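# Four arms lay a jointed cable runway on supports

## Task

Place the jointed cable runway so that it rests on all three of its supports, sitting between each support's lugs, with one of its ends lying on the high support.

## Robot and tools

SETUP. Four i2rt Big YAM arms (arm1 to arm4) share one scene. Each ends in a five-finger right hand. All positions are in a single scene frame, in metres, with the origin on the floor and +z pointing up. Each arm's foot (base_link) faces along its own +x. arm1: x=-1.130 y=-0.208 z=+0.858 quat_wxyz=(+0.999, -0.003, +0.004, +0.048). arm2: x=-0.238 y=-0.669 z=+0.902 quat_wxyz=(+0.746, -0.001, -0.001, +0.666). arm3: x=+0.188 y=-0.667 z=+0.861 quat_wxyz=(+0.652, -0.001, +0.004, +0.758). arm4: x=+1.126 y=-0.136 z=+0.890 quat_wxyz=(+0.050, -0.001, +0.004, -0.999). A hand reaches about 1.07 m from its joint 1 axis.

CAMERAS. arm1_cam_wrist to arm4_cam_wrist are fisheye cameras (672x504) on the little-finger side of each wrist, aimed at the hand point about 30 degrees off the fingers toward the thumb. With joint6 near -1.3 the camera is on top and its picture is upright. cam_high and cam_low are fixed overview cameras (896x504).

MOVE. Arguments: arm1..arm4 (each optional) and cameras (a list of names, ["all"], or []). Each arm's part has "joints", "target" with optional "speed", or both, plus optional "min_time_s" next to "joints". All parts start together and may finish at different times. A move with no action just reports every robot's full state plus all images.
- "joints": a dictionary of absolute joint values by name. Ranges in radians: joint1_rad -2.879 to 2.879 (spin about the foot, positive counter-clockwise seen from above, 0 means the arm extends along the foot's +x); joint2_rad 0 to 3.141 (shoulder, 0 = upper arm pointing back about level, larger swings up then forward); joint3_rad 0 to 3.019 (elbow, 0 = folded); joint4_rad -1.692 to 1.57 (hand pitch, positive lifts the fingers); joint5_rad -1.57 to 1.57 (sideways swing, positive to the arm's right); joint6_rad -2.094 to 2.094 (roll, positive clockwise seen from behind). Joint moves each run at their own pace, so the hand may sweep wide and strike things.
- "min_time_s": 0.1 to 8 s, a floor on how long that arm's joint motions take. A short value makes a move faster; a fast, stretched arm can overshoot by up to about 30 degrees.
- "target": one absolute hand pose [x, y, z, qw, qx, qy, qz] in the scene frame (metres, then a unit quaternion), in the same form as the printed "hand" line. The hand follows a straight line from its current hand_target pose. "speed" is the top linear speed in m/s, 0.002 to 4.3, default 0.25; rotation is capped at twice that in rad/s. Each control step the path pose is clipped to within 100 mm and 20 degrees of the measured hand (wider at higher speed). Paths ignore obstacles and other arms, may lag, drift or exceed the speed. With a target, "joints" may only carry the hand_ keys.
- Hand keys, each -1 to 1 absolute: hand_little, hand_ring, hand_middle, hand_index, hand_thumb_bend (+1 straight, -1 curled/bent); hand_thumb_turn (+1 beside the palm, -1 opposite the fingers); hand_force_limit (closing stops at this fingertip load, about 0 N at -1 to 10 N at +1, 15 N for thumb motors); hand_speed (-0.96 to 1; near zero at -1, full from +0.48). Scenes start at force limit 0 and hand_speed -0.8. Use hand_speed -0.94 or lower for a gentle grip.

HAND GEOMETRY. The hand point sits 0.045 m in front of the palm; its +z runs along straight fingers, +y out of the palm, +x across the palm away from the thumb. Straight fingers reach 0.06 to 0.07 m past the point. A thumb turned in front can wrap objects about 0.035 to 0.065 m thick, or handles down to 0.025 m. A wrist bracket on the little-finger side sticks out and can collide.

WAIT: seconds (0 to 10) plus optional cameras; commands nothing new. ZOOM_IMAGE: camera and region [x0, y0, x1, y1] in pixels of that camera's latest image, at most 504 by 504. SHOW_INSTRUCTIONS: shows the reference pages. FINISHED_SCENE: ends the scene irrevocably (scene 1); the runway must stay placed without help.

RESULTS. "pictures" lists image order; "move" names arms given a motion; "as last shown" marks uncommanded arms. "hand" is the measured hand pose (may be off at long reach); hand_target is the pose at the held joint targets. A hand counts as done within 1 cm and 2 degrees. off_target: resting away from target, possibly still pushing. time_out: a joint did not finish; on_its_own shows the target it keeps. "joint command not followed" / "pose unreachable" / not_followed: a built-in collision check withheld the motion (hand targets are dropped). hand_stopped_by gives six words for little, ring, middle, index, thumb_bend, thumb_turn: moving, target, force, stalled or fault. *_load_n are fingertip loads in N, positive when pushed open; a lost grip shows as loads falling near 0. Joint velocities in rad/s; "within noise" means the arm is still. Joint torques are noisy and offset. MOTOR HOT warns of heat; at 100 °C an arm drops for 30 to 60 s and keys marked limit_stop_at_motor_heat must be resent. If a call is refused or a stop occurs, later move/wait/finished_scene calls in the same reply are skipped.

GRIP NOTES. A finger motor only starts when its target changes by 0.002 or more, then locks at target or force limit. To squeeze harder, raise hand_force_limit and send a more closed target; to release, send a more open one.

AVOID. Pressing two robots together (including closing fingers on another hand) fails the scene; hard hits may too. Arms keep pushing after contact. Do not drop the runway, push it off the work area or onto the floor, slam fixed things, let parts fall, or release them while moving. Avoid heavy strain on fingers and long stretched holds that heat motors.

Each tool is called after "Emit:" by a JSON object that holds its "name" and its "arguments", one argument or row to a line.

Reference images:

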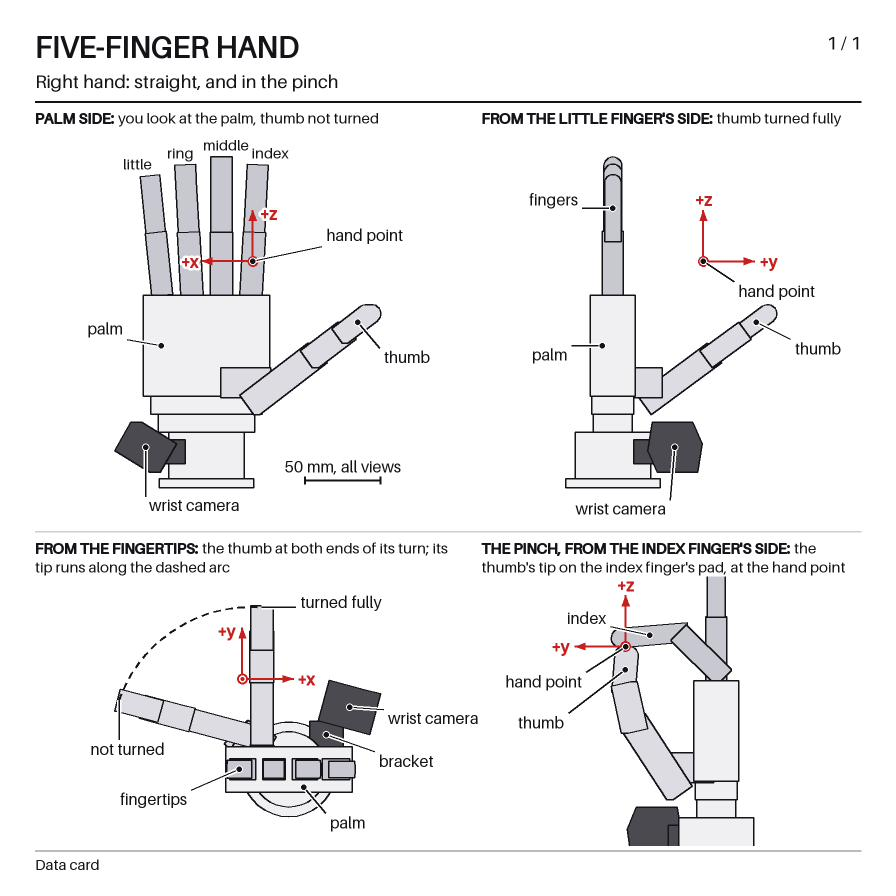

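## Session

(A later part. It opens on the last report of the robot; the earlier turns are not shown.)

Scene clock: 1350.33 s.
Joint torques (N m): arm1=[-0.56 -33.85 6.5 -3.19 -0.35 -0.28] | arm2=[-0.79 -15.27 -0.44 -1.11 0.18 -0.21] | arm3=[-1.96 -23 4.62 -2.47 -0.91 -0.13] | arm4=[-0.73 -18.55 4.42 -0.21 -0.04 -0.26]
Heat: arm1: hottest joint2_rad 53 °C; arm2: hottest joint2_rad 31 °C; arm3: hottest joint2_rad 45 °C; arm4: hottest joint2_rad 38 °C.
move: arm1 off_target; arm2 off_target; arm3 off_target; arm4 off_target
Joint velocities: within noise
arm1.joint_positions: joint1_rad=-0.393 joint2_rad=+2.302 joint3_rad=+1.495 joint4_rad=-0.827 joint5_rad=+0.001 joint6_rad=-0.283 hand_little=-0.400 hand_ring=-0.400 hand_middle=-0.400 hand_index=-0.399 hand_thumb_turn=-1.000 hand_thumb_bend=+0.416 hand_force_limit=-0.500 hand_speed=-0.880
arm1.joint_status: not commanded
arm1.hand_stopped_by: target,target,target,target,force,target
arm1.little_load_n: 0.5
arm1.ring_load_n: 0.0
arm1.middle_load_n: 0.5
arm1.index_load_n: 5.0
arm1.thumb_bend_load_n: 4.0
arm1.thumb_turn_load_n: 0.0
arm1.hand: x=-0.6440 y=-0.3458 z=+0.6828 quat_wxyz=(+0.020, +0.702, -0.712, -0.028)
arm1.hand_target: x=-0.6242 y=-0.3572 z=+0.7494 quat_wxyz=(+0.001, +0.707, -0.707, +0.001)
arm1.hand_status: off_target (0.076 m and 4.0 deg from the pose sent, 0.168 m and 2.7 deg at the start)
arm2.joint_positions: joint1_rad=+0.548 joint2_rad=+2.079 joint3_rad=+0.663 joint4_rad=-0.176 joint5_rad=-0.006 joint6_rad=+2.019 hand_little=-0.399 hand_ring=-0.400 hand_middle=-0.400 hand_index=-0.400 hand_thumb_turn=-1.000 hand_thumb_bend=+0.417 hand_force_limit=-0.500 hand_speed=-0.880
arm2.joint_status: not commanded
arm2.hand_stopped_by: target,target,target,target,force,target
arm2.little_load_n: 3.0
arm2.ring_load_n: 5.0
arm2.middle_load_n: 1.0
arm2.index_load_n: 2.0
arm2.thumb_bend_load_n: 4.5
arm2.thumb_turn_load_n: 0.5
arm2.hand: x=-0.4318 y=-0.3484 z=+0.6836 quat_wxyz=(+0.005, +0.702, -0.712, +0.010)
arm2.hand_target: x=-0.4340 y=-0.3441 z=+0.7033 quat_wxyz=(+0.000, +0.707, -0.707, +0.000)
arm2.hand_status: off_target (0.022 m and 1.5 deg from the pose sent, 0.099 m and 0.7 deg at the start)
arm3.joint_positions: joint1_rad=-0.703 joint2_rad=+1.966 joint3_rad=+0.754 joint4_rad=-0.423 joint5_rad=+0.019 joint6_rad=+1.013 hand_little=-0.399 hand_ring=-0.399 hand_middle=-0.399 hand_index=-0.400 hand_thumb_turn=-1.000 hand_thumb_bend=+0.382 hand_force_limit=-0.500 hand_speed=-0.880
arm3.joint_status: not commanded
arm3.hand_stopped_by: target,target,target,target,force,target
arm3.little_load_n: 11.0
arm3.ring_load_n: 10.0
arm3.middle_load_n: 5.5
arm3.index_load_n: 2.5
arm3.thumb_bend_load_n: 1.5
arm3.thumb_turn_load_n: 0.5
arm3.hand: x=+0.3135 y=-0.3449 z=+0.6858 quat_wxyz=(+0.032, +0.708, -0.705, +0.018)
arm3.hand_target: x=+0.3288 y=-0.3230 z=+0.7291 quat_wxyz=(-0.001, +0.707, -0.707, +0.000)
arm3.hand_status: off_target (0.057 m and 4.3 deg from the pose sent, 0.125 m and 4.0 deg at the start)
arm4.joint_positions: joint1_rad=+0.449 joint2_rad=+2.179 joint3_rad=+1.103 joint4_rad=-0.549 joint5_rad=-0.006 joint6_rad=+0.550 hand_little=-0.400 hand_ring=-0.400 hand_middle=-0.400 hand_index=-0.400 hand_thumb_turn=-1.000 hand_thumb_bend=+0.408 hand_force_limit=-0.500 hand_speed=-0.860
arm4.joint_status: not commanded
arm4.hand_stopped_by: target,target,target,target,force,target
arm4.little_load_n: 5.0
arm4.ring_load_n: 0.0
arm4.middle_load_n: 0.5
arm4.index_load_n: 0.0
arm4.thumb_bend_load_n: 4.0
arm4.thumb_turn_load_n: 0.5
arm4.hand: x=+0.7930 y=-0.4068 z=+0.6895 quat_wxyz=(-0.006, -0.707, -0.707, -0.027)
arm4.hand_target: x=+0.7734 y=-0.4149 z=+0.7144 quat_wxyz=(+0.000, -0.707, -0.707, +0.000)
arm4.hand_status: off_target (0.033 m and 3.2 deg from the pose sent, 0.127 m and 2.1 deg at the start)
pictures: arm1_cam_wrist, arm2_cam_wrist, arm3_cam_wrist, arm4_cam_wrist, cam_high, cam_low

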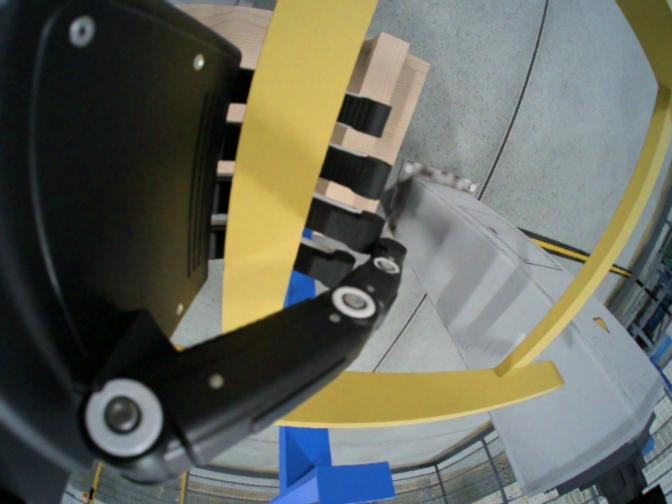

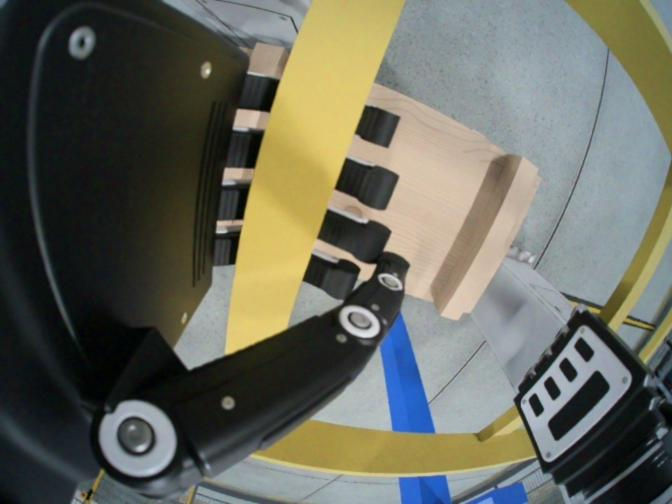

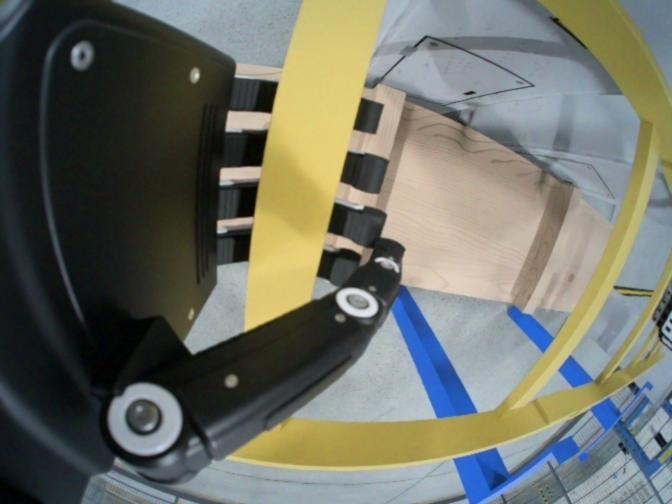

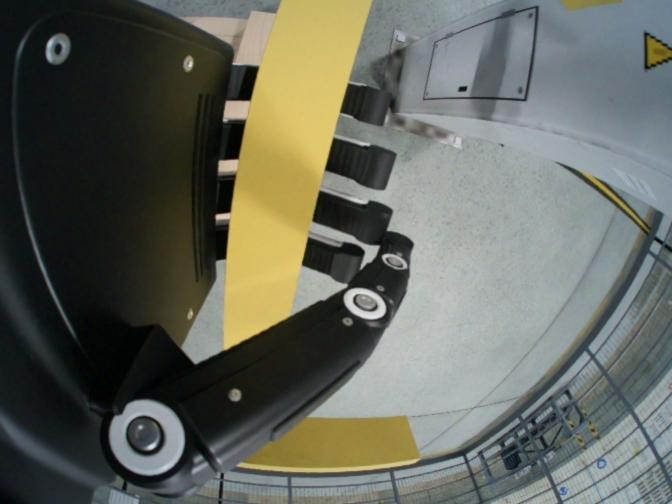

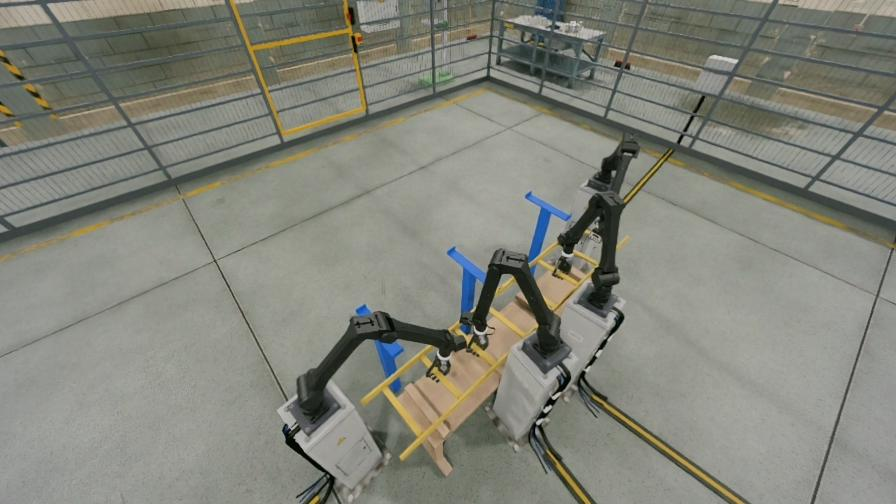

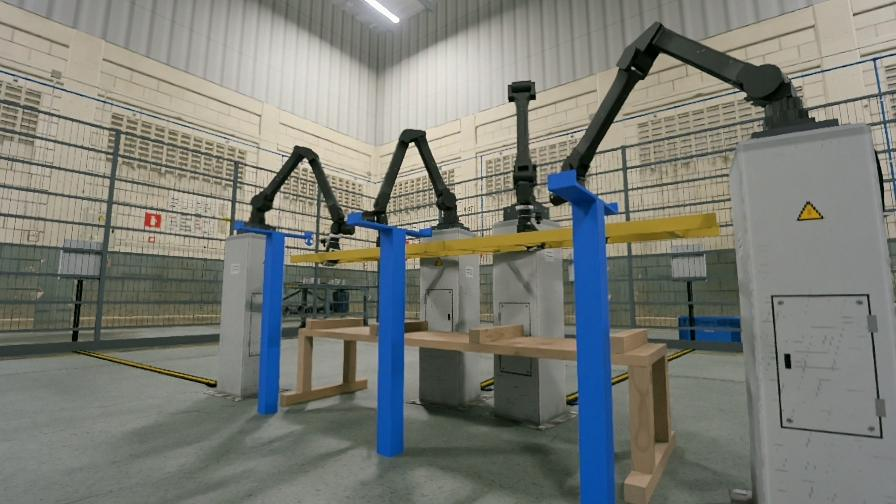

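Emit:
{"name": "move", "arguments": {
  "arm1": {"target": [-0.622, -0.388, 0.760, 0, 0.7071, -0.7071, 0], "speed": 0.05},
  "arm2": {"target": [-0.434, -0.374, 0.710, 0, 0.7071, -0.7071, 0], "speed": 0.05},
  "arm3": {"target": [0.330, -0.352, 0.740, 0, 0.7071, -0.7071, 0], "speed": 0.05},
  "arm4": {"target": [0.773, -0.445, 0.725, 0, 0.7071, 0.7071, 0], "speed": 0.05},
  "cameras": ["all"]
}}

Emit:
{"name": "zoom_image", "arguments": {
  "camera": "cam_high",
  "region": [340, 230, 540, 430]
}}

Emit:
{"name": "zoom_image", "arguments": {
  "camera": "cam_high",
  "region": [460, 160, 660, 360]
}}

Scene clock: 1452.83 s.
Joint torques (N m): arm1=[-3.14 -32.97 8.59 -3.62 0.59 -0.48] | arm2=[0.62 -14.74 -2.41 -0.72 -0.71 -0.22] | arm3=[-2.61 -21.71 3.21 -2.17 -0.45 -0.47] | arm4=[0.85 -17.85 6.87 -0.62 -0.01 -0.03]
Heat: arm1: hottest joint2_rad 48 °C; arm2: hottest joint2_rad 32 °C; arm3: hottest joint2_rad 39 °C; arm4: hottest joint2_rad 40 °C.
move: arm1 off_target; arm2 off_target; arm3 off_target; arm4 off_target
Joint velocities: within noise
arm1.joint_positions: joint1_rad=-0.410 joint2_rad=+2.299 joint3_rad=+1.504 joint4_rad=-0.840 joint5_rad=-0.022 joint6_rad=-0.306 hand_little=-0.400 hand_ring=-0.400 hand_middle=-0.400 hand_index=-0.399 hand_thumb_turn=-1.000 hand_thumb_bend=+0.416 hand_force_limit=-0.500 hand_speed=-0.880
arm1.joint_status: not commanded
arm1.hand_stopped_by: target,target,target,target,force,target
arm1.little_load_n: 0.0
arm1.ring_load_n: 0.0
arm1.middle_load_n: 0.5
arm1.index_load_n: 6.5
arm1.thumb_bend_load_n: 4.0
arm1.thumb_turn_load_n: 0.0
arm1.hand: x=-0.6436 y=-0.3522 z=+0.6873 quat_wxyz=(+0.009, +0.703, -0.710, -0.034)
arm1.hand_target: x=-0.6249 y=-0.3860 z=+0.7553 quat_wxyz=(+0.001, +0.707, -0.708, +0.002)
arm1.hand_status: off_target (0.084 m and 4.1 deg from the pose sent, 0.091 m and 4.0 deg at the start)
arm2.joint_positions: joint1_rad=+0.576 joint2_rad=+2.045 joint3_rad=+0.613 joint4_rad=-0.142 joint5_rad=+0.016 joint6_rad=+2.060 hand_little=-0.399 hand_ring=-0.399 hand_middle=-0.400 hand_index=-0.400 hand_thumb_turn=-1.000 hand_thumb_bend=+0.417 hand_force_limit=-0.500 hand_speed=-0.880
arm2.joint_status: not commanded
arm2.hand_stopped_by: target,target,target,target,force,target
arm2.little_load_n: 5.5
arm2.ring_load_n: 8.0
arm2.middle_load_n: 2.0
arm2.index_load_n: 1.0
arm2.thumb_bend_load_n: 3.5
arm2.thumb_turn_load_n: 1.0
arm2.hand: x=-0.4305 y=-0.3597 z=+0.6909 quat_wxyz=(-0.008, +0.697, -0.717, +0.004)
arm2.hand_target: x=-0.4338 y=-0.3737 z=+0.7075 quat_wxyz=(+0.000, +0.707, -0.707, +0.000)
arm2.hand_status: off_target (0.024 m and 1.9 deg from the pose sent, 0.037 m and 1.5 deg at the start)
arm3.joint_positions: joint1_rad=-0.736 joint2_rad=+1.909 joint3_rad=+0.699 joint4_rad=-0.410 joint5_rad=+0.010 joint6_rad=+0.998 hand_little=-0.399 hand_ring=-0.399 hand_middle=-0.399 hand_index=-0.400 hand_thumb_turn=-1.000 hand_thumb_bend=+0.382 hand_force_limit=-0.500 hand_speed=-0.880
arm3.joint_status: not commanded
arm3.hand_stopped_by: target,target,target,target,force,target
arm3.little_load_n: 13.5
arm3.ring_load_n: 11.0
arm3.middle_load_n: 6.0
arm3.index_load_n: 1.5
arm3.thumb_bend_load_n: 1.5
arm3.thumb_turn_load_n: 0.0
arm3.hand: x=+0.3140 y=-0.3608 z=+0.6977 quat_wxyz=(+0.027, +0.702, -0.711, +0.012)
arm3.hand_target: x=+0.3287 y=-0.3523 z=+0.7340 quat_wxyz=(-0.001, +0.707, -0.707, +0.001)
arm3.hand_status: off_target (0.046 m and 3.4 deg from the pose sent, 0.057 m and 4.3 deg at the start)
arm4.joint_positions: joint1_rad=+0.483 joint2_rad=+2.168 joint3_rad=+1.126 joint4_rad=-0.587 joint5_rad=-0.009 joint6_rad=+0.580 hand_little=-0.400 hand_ring=-0.400 hand_middle=-0.400 hand_index=-0.400 hand_thumb_turn=-1.000 hand_thumb_bend=+0.408 hand_force_limit=-0.500 hand_speed=-0.860
arm4.joint_status: not commanded
arm4.hand_stopped_by: target,target,target,target,force,target
arm4.little_load_n: 3.5
arm4.ring_load_n: 0.0
arm4.middle_load_n: 0.5
arm4.index_load_n: 0.0
arm4.thumb_bend_load_n: 4.0
arm4.thumb_turn_load_n: 0.5
arm4.hand: x=+0.7961 y=-0.4243 z=+0.6989 quat_wxyz=(-0.006, -0.705, -0.708, -0.030)
arm4.hand_target: x=+0.7739 y=-0.4446 z=+0.7252 quat_wxyz=(+0.000, -0.707, -0.707, +0.000)
arm4.hand_status: off_target (0.041 m and 3.5 deg from the pose sent, 0.056 m and 3.2 deg at the start)
pictures: arm1_cam_wrist, arm2_cam_wrist, arm3_cam_wrist, arm4_cam_wrist, cam_high, cam_low

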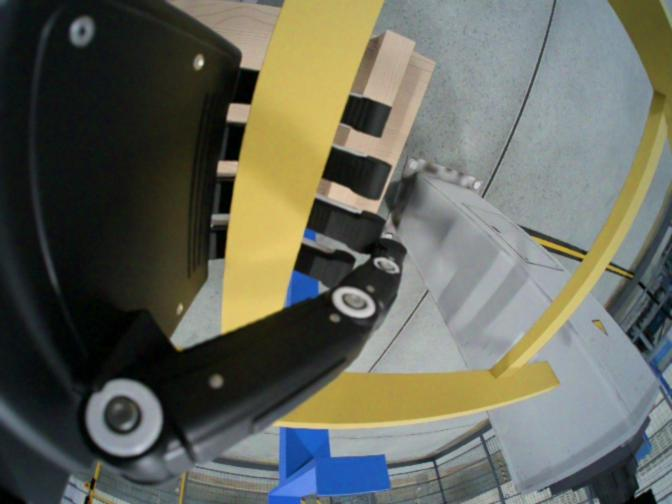

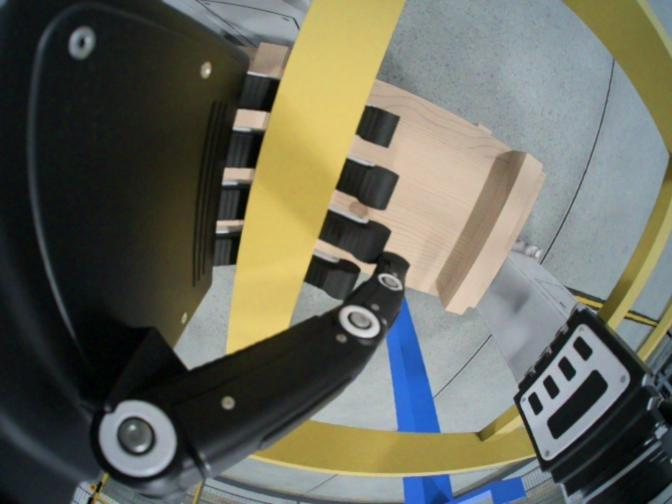

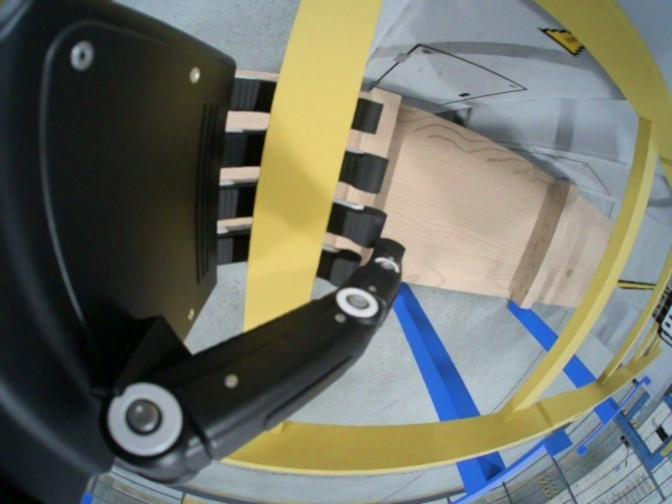

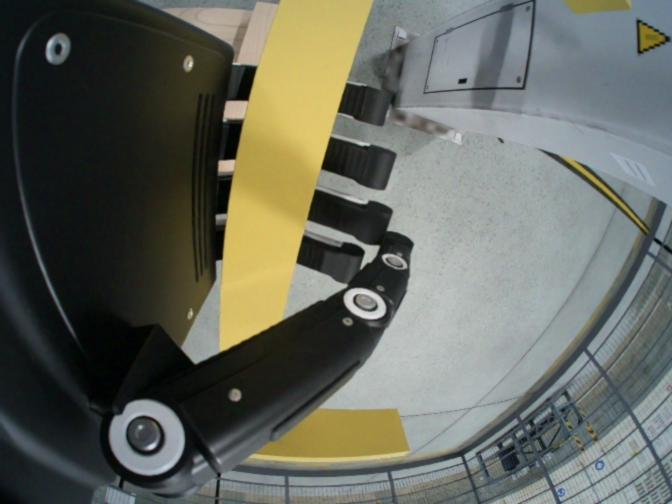

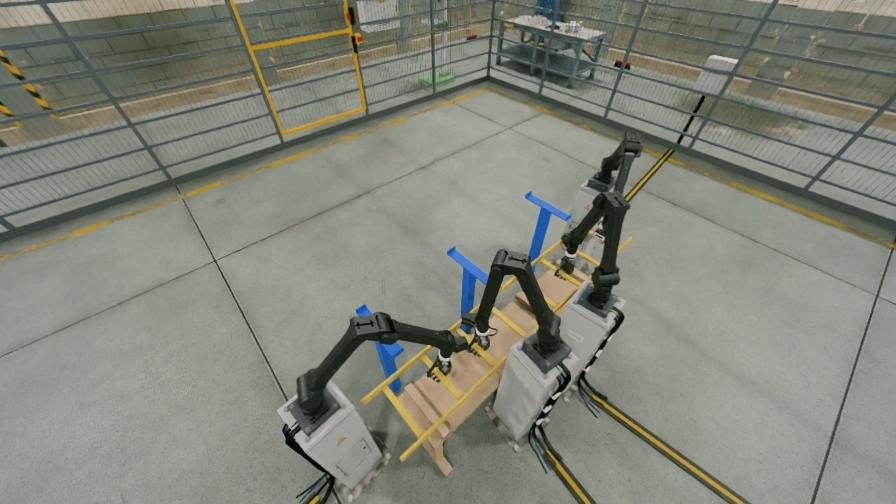

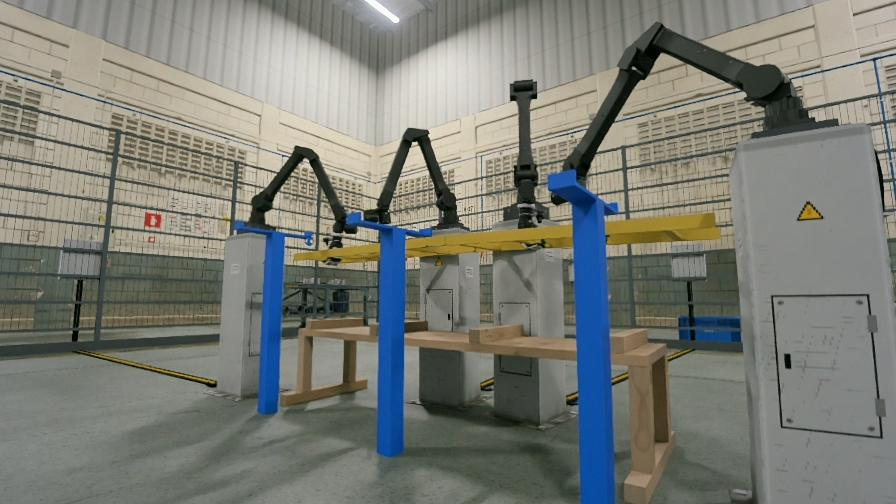

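Scaled by 2.520.

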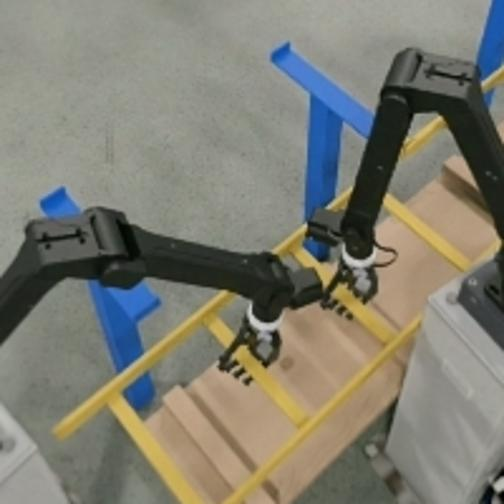

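Scaled by 2.520.

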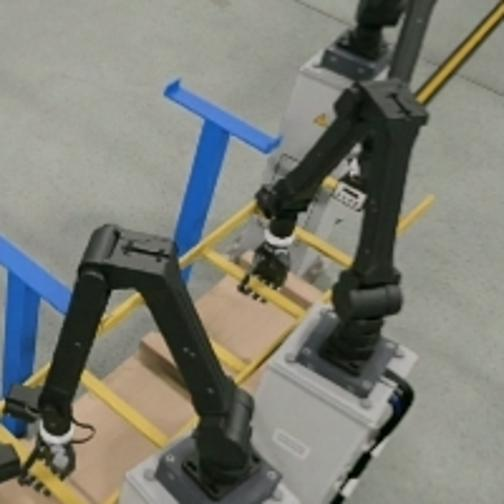

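Emit:
{"name": "move", "arguments": {
  "arm1": {"target": [-0.622, -0.393, 0.800, 0, 0.7071, -0.7071, 0], "speed": 0.05},
  "arm2": {"target": [-0.434, -0.382, 0.745, 0, 0.7071, -0.7071, 0], "speed": 0.05},
  "arm3": {"target": [0.330, -0.368, 0.775, 0, 0.7071, -0.7071, 0], "speed": 0.05},
  "arm4": {"target": [0.773, -0.465, 0.765, 0, 0.7071, 0.7071, 0], "speed": 0.05},
  "cameras": ["all"]
}}

Emit:
{"name": "zoom_image", "arguments": {
  "camera": "cam_high",
  "region": [340, 230, 540, 430]
}}

Emit:
{"name": "zoom_image", "arguments": {
  "camera": "cam_high",
  "region": [460, 160, 660, 360]
}}

Emit:
{"name": "zoom_image", "arguments": {
  "camera": "cam_low",
  "region": [220, 180, 500, 300]
}}

Emit:
{"name": "zoom_image", "arguments": {
  "camera": "cam_low",
  "region": [480, 150, 760, 300]
}}

Scene clock: 1509.07 s.
Joint torques (N m): arm1=[-3.14 -32.91 9.88 -3.44 0.74 -0.46] | arm2=[0.85 -14.62 -1.47 -2.17 -0.84 -0.32] | arm3=[-2.78 -20.42 5.09 -3.17 -0.19 -0.6] | arm4=[0.91 -17.73 8.27 -0.5 -0.01 -0.03]
Heat: arm1: hottest joint2_rad 48 °C; arm2: hottest joint2_rad 33 °C; arm3: hottest joint2_rad 40 °C; arm4: hottest joint3_rad 38 °C.
move: arm1 off_target; arm2 off_target; arm3 off_target; arm4 off_target
Joint velocities: within noise
arm1.joint_positions: joint1_rad=-0.410 joint2_rad=+2.241 joint3_rad=+1.512 joint4_rad=-0.925 joint5_rad=-0.024 joint6_rad=-0.314 hand_little=-0.400 hand_ring=-0.400 hand_middle=-0.400 hand_index=-0.399 hand_thumb_turn=-1.000 hand_thumb_bend=+0.416 hand_force_limit=-0.500 hand_speed=-0.880
arm1.joint_status: not commanded
arm1.hand_stopped_by: target,target,target,target,force,target
arm1.little_load_n: 0.0
arm1.ring_load_n: 0.0
arm1.middle_load_n: 0.0
arm1.index_load_n: 6.0
arm1.thumb_bend_load_n: 4.5
arm1.thumb_turn_load_n: 0.0
arm1.hand: x=-0.6450 y=-0.3515 z=+0.7243 quat_wxyz=(+0.012, +0.706, -0.707, -0.043)
arm1.hand_target: x=-0.6259 y=-0.3905 z=+0.7955 quat_wxyz=(+0.002, +0.707, -0.708, +0.001)
arm1.hand_status: off_target (0.089 m and 5.1 deg from the pose sent, 0.122 m and 4.1 deg at the start)
arm2.joint_positions: joint1_rad=+0.582 joint2_rad=+1.916 joint3_rad=+0.577 joint4_rad=-0.208 joint5_rad=+0.020 joint6_rad=+2.082 hand_little=-0.399 hand_ring=-0.399 hand_middle=-0.400 hand_index=-0.400 hand_thumb_turn=-1.000 hand_thumb_bend=+0.417 hand_force_limit=-0.500 hand_speed=-0.880
arm2.joint_status: not commanded
arm2.hand_stopped_by: target,target,target,target,force,target
arm2.little_load_n: 4.0
arm2.ring_load_n: 7.5
arm2.middle_load_n: 3.0
arm2.index_load_n: 4.0
arm2.thumb_bend_load_n: 3.5
arm2.thumb_turn_load_n: 1.0
arm2.hand: x=-0.4314 y=-0.3591 z=+0.7262 quat_wxyz=(-0.014, +0.692, -0.722, -0.007)
arm2.hand_target: x=-0.4336 y=-0.3811 z=+0.7416 quat_wxyz=(+0.000, +0.707, -0.707, -0.001)
arm2.hand_status: off_target (0.030 m and 3.1 deg from the pose sent, 0.059 m and 2.0 deg at the start)
arm3.joint_positions: joint1_rad=-0.754 joint2_rad=+1.785 joint3_rad=+0.660 joint4_rad=-0.477 joint5_rad=+0.003 joint6_rad=+0.985 hand_little=-0.399 hand_ring=-0.399 hand_middle=-0.399 hand_index=-0.400 hand_thumb_turn=-1.000 hand_thumb_bend=+0.382 hand_force_limit=-0.500 hand_speed=-0.880
arm3.joint_status: not commanded
arm3.hand_stopped_by: target,target,target,target,force,target
arm3.little_load_n: 13.5
arm3.ring_load_n: 11.5
arm3.middle_load_n: 6.0
arm3.index_load_n: 1.5
arm3.thumb_bend_load_n: 1.5
arm3.thumb_turn_load_n: 0.5
arm3.hand: x=+0.3134 y=-0.3697 z=+0.7317 quat_wxyz=(+0.019, +0.700, -0.713, +0.006)
arm3.hand_target: x=+0.3284 y=-0.3676 z=+0.7682 quat_wxyz=(-0.001, +0.707, -0.707, +0.001)
arm3.hand_status: off_target (0.046 m and 2.5 deg from the pose sent, 0.079 m and 3.4 deg at the start)
arm4.joint_positions: joint1_rad=+0.512 joint2_rad=+2.100 joint3_rad=+1.152 joint4_rad=-0.693 joint5_rad=-0.009 joint6_rad=+0.612 hand_little=-0.400 hand_ring=-0.400 hand_middle=-0.400 hand_index=-0.400 hand_thumb_turn=-1.000 hand_thumb_bend=+0.408 hand_force_limit=-0.500 hand_speed=-0.860
arm4.joint_status: not commanded
arm4.hand_stopped_by: target,target,target,target,force,target
arm4.little_load_n: 3.0
arm4.ring_load_n: 0.0
arm4.middle_load_n: 0.5
arm4.index_load_n: 0.0
arm4.thumb_bend_load_n: 4.5
arm4.thumb_turn_load_n: 0.5
arm4.hand: x=+0.7971 y=-0.4406 z=+0.7368 quat_wxyz=(-0.006, -0.706, -0.707, -0.035)
arm4.hand_target: x=+0.7742 y=-0.4643 z=+0.7654 quat_wxyz=(-0.001, -0.707, -0.707, +0.000)
arm4.hand_status: off_target (0.044 m and 4.1 deg from the pose sent, 0.081 m and 3.5 deg at the start)
pictures: arm1_cam_wrist, arm2_cam_wrist, arm3_cam_wrist, arm4_cam_wrist, cam_high, cam_low

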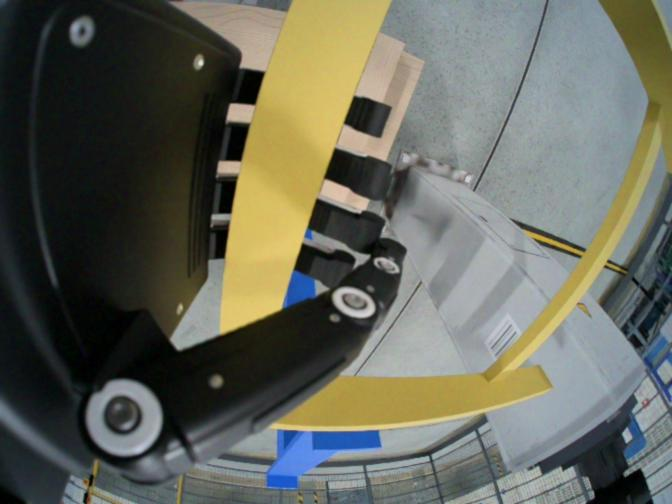

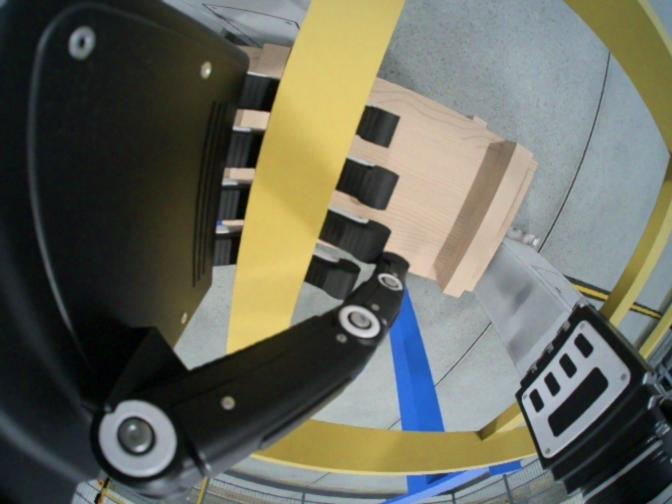

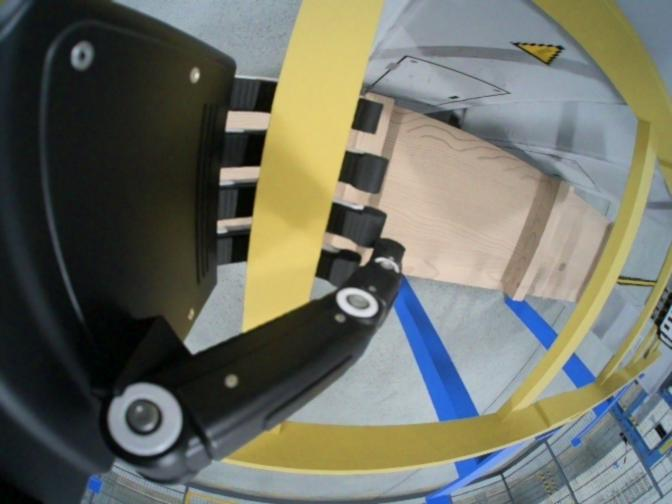

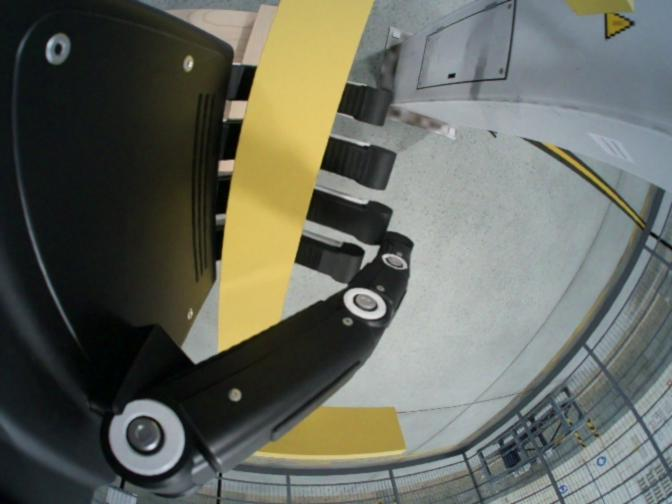

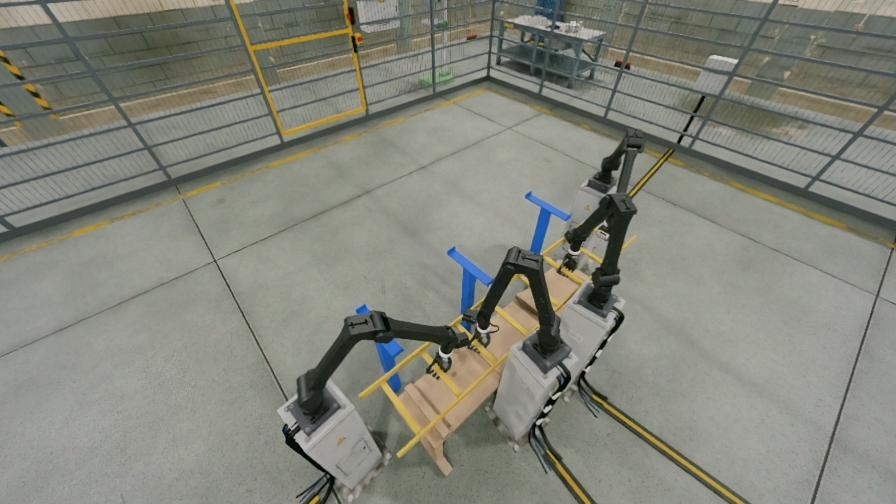

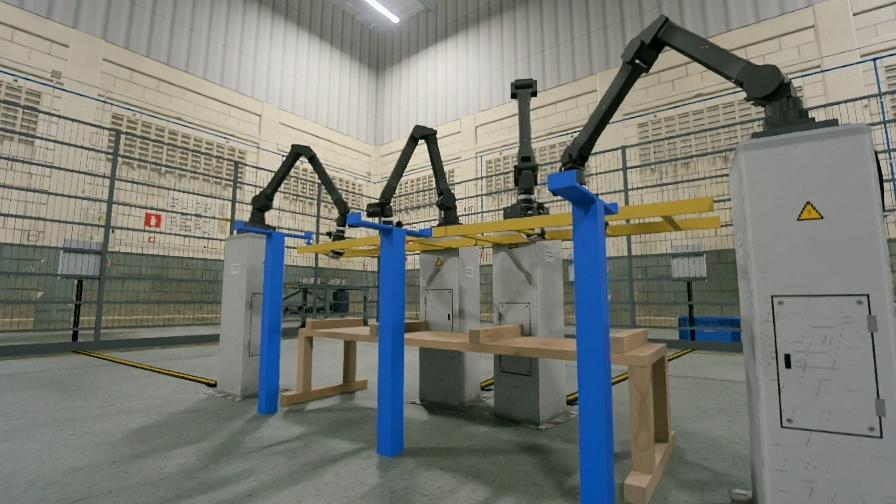

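Scaled by 2.520.

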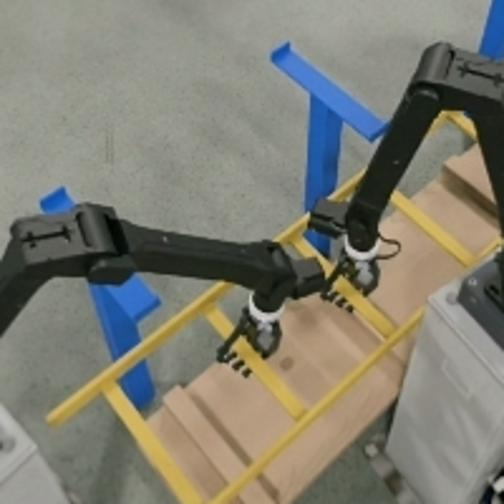

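Scaled by 2.520.

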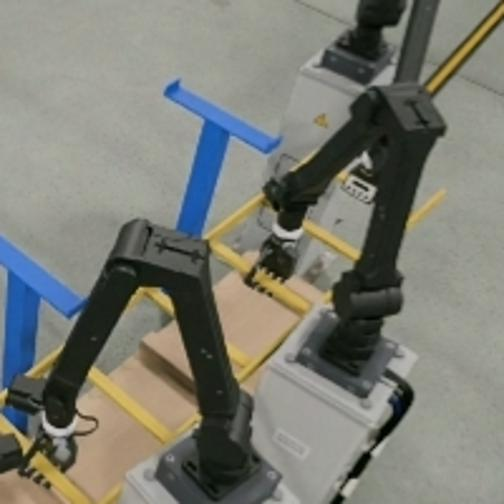

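Scaled by 1.800.

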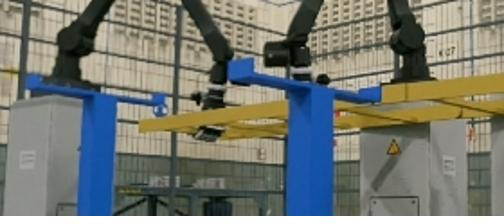

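Scaled by 1.800.

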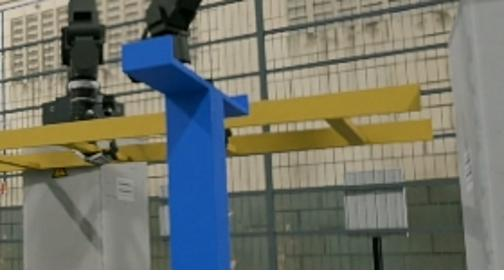

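Emit:
{"name": "move", "arguments": {
  "arm1": {"target": [-0.622, -0.376, 0.860, 0, 0.7071, -0.7071, 0], "speed": 0.05},
  "arm2": {"target": [-0.434, -0.368, 0.805, 0, 0.7071, -0.7071, 0], "speed": 0.05},
  "arm3": {"target": [0.330, -0.366, 0.830, 0, 0.7071, -0.7071, 0], "speed": 0.05},
  "arm4": {"target": [0.773, -0.463, 0.825, 0, 0.7071, 0.7071, 0], "speed": 0.05},
  "cameras": ["arm1_cam_wrist", "arm2_cam_wrist", "arm3_cam_wrist", "cam_low", "cam_high"]
}}

Emit:
{"name": "zoom_image", "arguments": {
  "camera": "cam_low",
  "region": [220, 150, 500, 300]
}}

Emit:
{"name": "zoom_image", "arguments": {
  "camera": "cam_low",
  "region": [480, 120, 760, 300]
}}

Scene clock: 1525.90 s.
Joint torques (N m): arm1=[-2.08 -31.79 10.99 -3.44 0.49 -0.24] | arm2=[-0.67 -13.68 1.91 -3.1 -0.89 -0.55] | arm3=[-2.55 -17.73 9.88 -4.21 -0.12 -0.55] | arm4=[0.67 -17.85 9.63 -0.75 -0.01 -0.08]
Heat: arm1: hottest joint2_rad 48 °C; arm2: hottest joint2_rad 32 °C; arm3: hottest joint2_rad 40 °C; arm4: hottest joint3_rad 39 °C.
move: arm1 off_target; arm2 off_target; arm3 off_target; arm4 off_target
Joint velocities: within noise
arm1.joint_positions: joint1_rad=-0.409 joint2_rad=+2.146 joint3_rad=+1.526 joint4_rad=-1.041 joint5_rad=-0.021 joint6_rad=-0.314 hand_little=-0.400 hand_ring=-0.400 hand_middle=-0.400 hand_index=-0.399 hand_thumb_turn=-1.000 hand_thumb_bend=+0.416 hand_force_limit=-0.500 hand_speed=-0.880
arm1.joint_status: not commanded
arm1.hand_stopped_by: target,target,target,target,force,target
arm1.little_load_n: 0.0
arm1.ring_load_n: 0.0
arm1.middle_load_n: 0.5
arm1.index_load_n: 5.5
arm1.thumb_bend_load_n: 4.0
arm1.thumb_turn_load_n: 0.0
arm1.hand: x=-0.6461 y=-0.3506 z=+0.7837 quat_wxyz=(+0.016, +0.706, -0.706, -0.045)
arm1.hand_target: x=-0.6260 y=-0.3741 z=+0.8560 quat_wxyz=(+0.001, +0.707, -0.707, +0.001)
arm1.hand_status: off_target (0.084 m and 5.5 deg from the pose sent, 0.140 m and 5.1 deg at the start)
arm2.joint_positions: joint1_rad=+0.582 joint2_rad=+1.716 joint3_rad=+0.584 joint4_rad=-0.424 joint5_rad=+0.021 joint6_rad=+2.082 hand_little=-0.399 hand_ring=-0.399 hand_middle=-0.400 hand_index=-0.400 hand_thumb_turn=-1.000 hand_thumb_bend=+0.417 hand_force_limit=-0.500 hand_speed=-0.880
arm2.joint_status: not commanded
arm2.hand_stopped_by: target,target,target,target,force,target
arm2.little_load_n: 8.0
arm2.ring_load_n: 10.0
arm2.middle_load_n: 2.5
arm2.index_load_n: 1.0
arm2.thumb_bend_load_n: 3.5
arm2.thumb_turn_load_n: 0.5
arm2.hand: x=-0.4324 y=-0.3572 z=+0.7831 quat_wxyz=(-0.013, +0.692, -0.722, -0.003)
arm2.hand_target: x=-0.4341 y=-0.3675 z=+0.8024 quat_wxyz=(-0.001, +0.707, -0.708, -0.001)
arm2.hand_status: off_target (0.024 m and 2.9 deg from the pose sent, 0.079 m and 3.1 deg at the start)
arm3.joint_positions: joint1_rad=-0.754 joint2_rad=+1.620 joint3_rad=+0.660 joint4_rad=-0.636 joint5_rad=+0.002 joint6_rad=+0.985 hand_little=-0.399 hand_ring=-0.399 hand_middle=-0.399 hand_index=-0.400 hand_thumb_turn=-1.000 hand_thumb_bend=+0.382 hand_force_limit=-0.500 hand_speed=-0.880
arm3.joint_status: not commanded
arm3.hand_stopped_by: target,target,target,target,force,target
arm3.little_load_n: 12.5
arm3.ring_load_n: 11.0
arm3.middle_load_n: 5.5
arm3.index_load_n: 1.5
arm3.thumb_bend_load_n: 1.5
arm3.thumb_turn_load_n: 0.5
arm3.hand: x=+0.3110 y=-0.3726 z=+0.7827 quat_wxyz=(+0.016, +0.701, -0.713, +0.005)
arm3.hand_target: x=+0.3284 y=-0.3654 z=+0.8237 quat_wxyz=(-0.002, +0.707, -0.708, +0.000)
arm3.hand_status: off_target (0.051 m and 2.2 deg from the pose sent, 0.100 m and 2.5 deg at the start)
arm4.joint_positions: joint1_rad=+0.512 joint2_rad=+1.990 joint3_rad=+1.158 joint4_rad=-0.815 joint5_rad=-0.009 joint6_rad=+0.612 hand_little=-0.400 hand_ring=-0.400 hand_middle=-0.400 hand_index=-0.400 hand_thumb_turn=-1.000 hand_thumb_bend=+0.408 hand_force_limit=-0.500 hand_speed=-0.860
arm4.joint_status: not commanded
arm4.hand_stopped_by: target,target,target,target,force,target
arm4.little_load_n: 4.0
arm4.ring_load_n: 0.0
arm4.middle_load_n: 0.5
arm4.index_load_n: 0.0
arm4.thumb_bend_load_n: 4.5
arm4.thumb_turn_load_n: 1.0
arm4.hand: x=+0.7985 y=-0.4402 z=+0.7905 quat_wxyz=(-0.007, -0.706, -0.707, -0.039)
arm4.hand_target: x=+0.7745 y=-0.4621 z=+0.8252 quat_wxyz=(+0.000, -0.707, -0.707, +0.000)
arm4.hand_status: off_target (0.049 m and 4.5 deg from the pose sent, 0.094 m and 4.1 deg at the start)
pictures: arm1_cam_wrist, arm2_cam_wrist, arm3_cam_wrist, cam_high, cam_low

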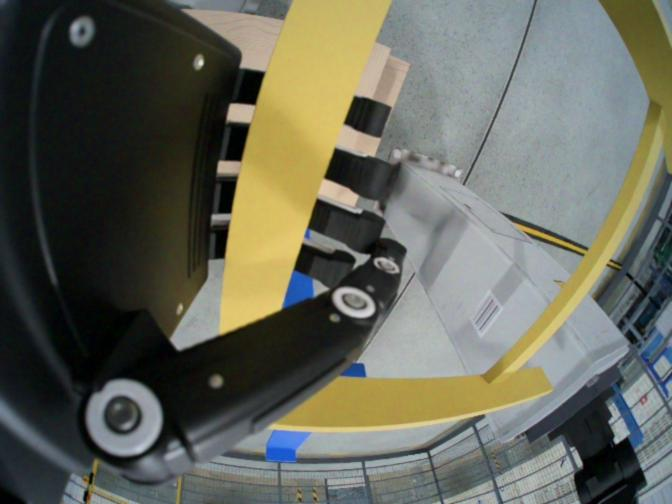

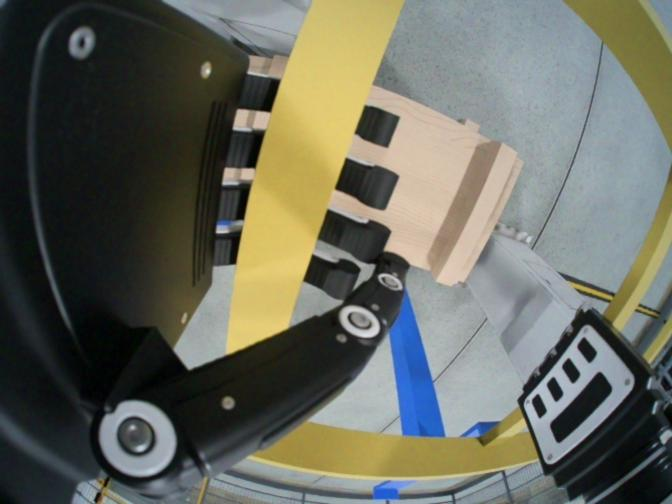

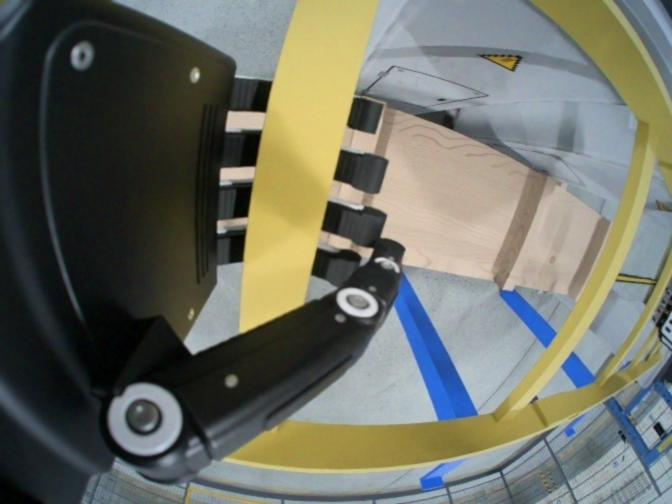

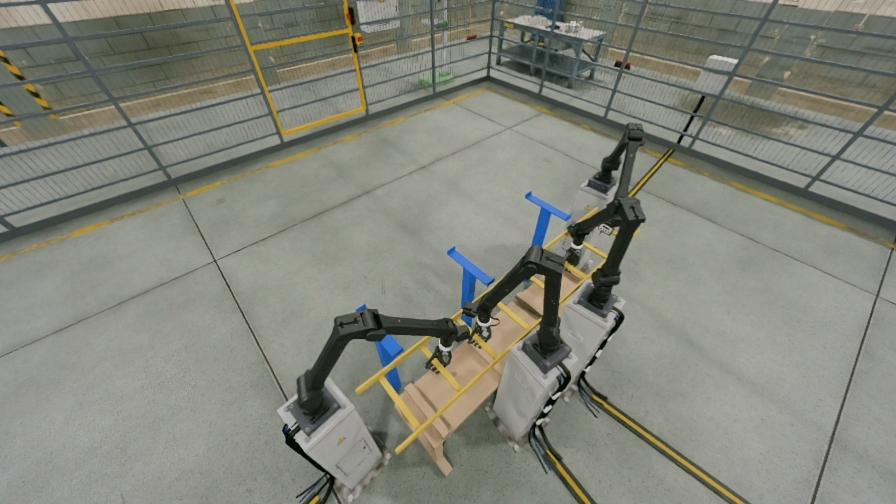

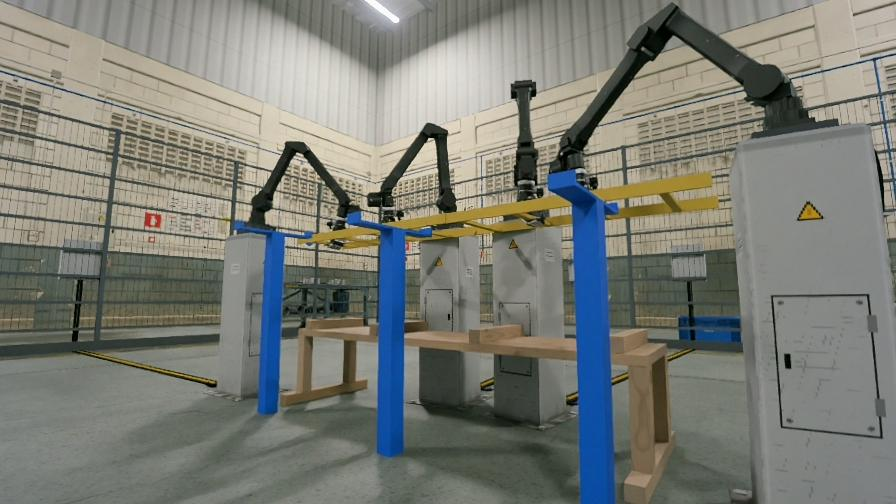

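Scaled by 1.800.

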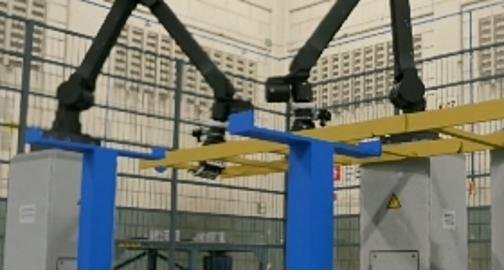

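Scaled by 1.800.

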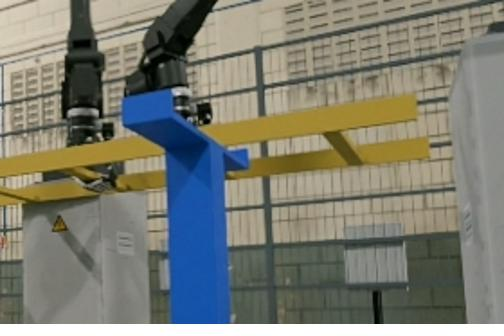

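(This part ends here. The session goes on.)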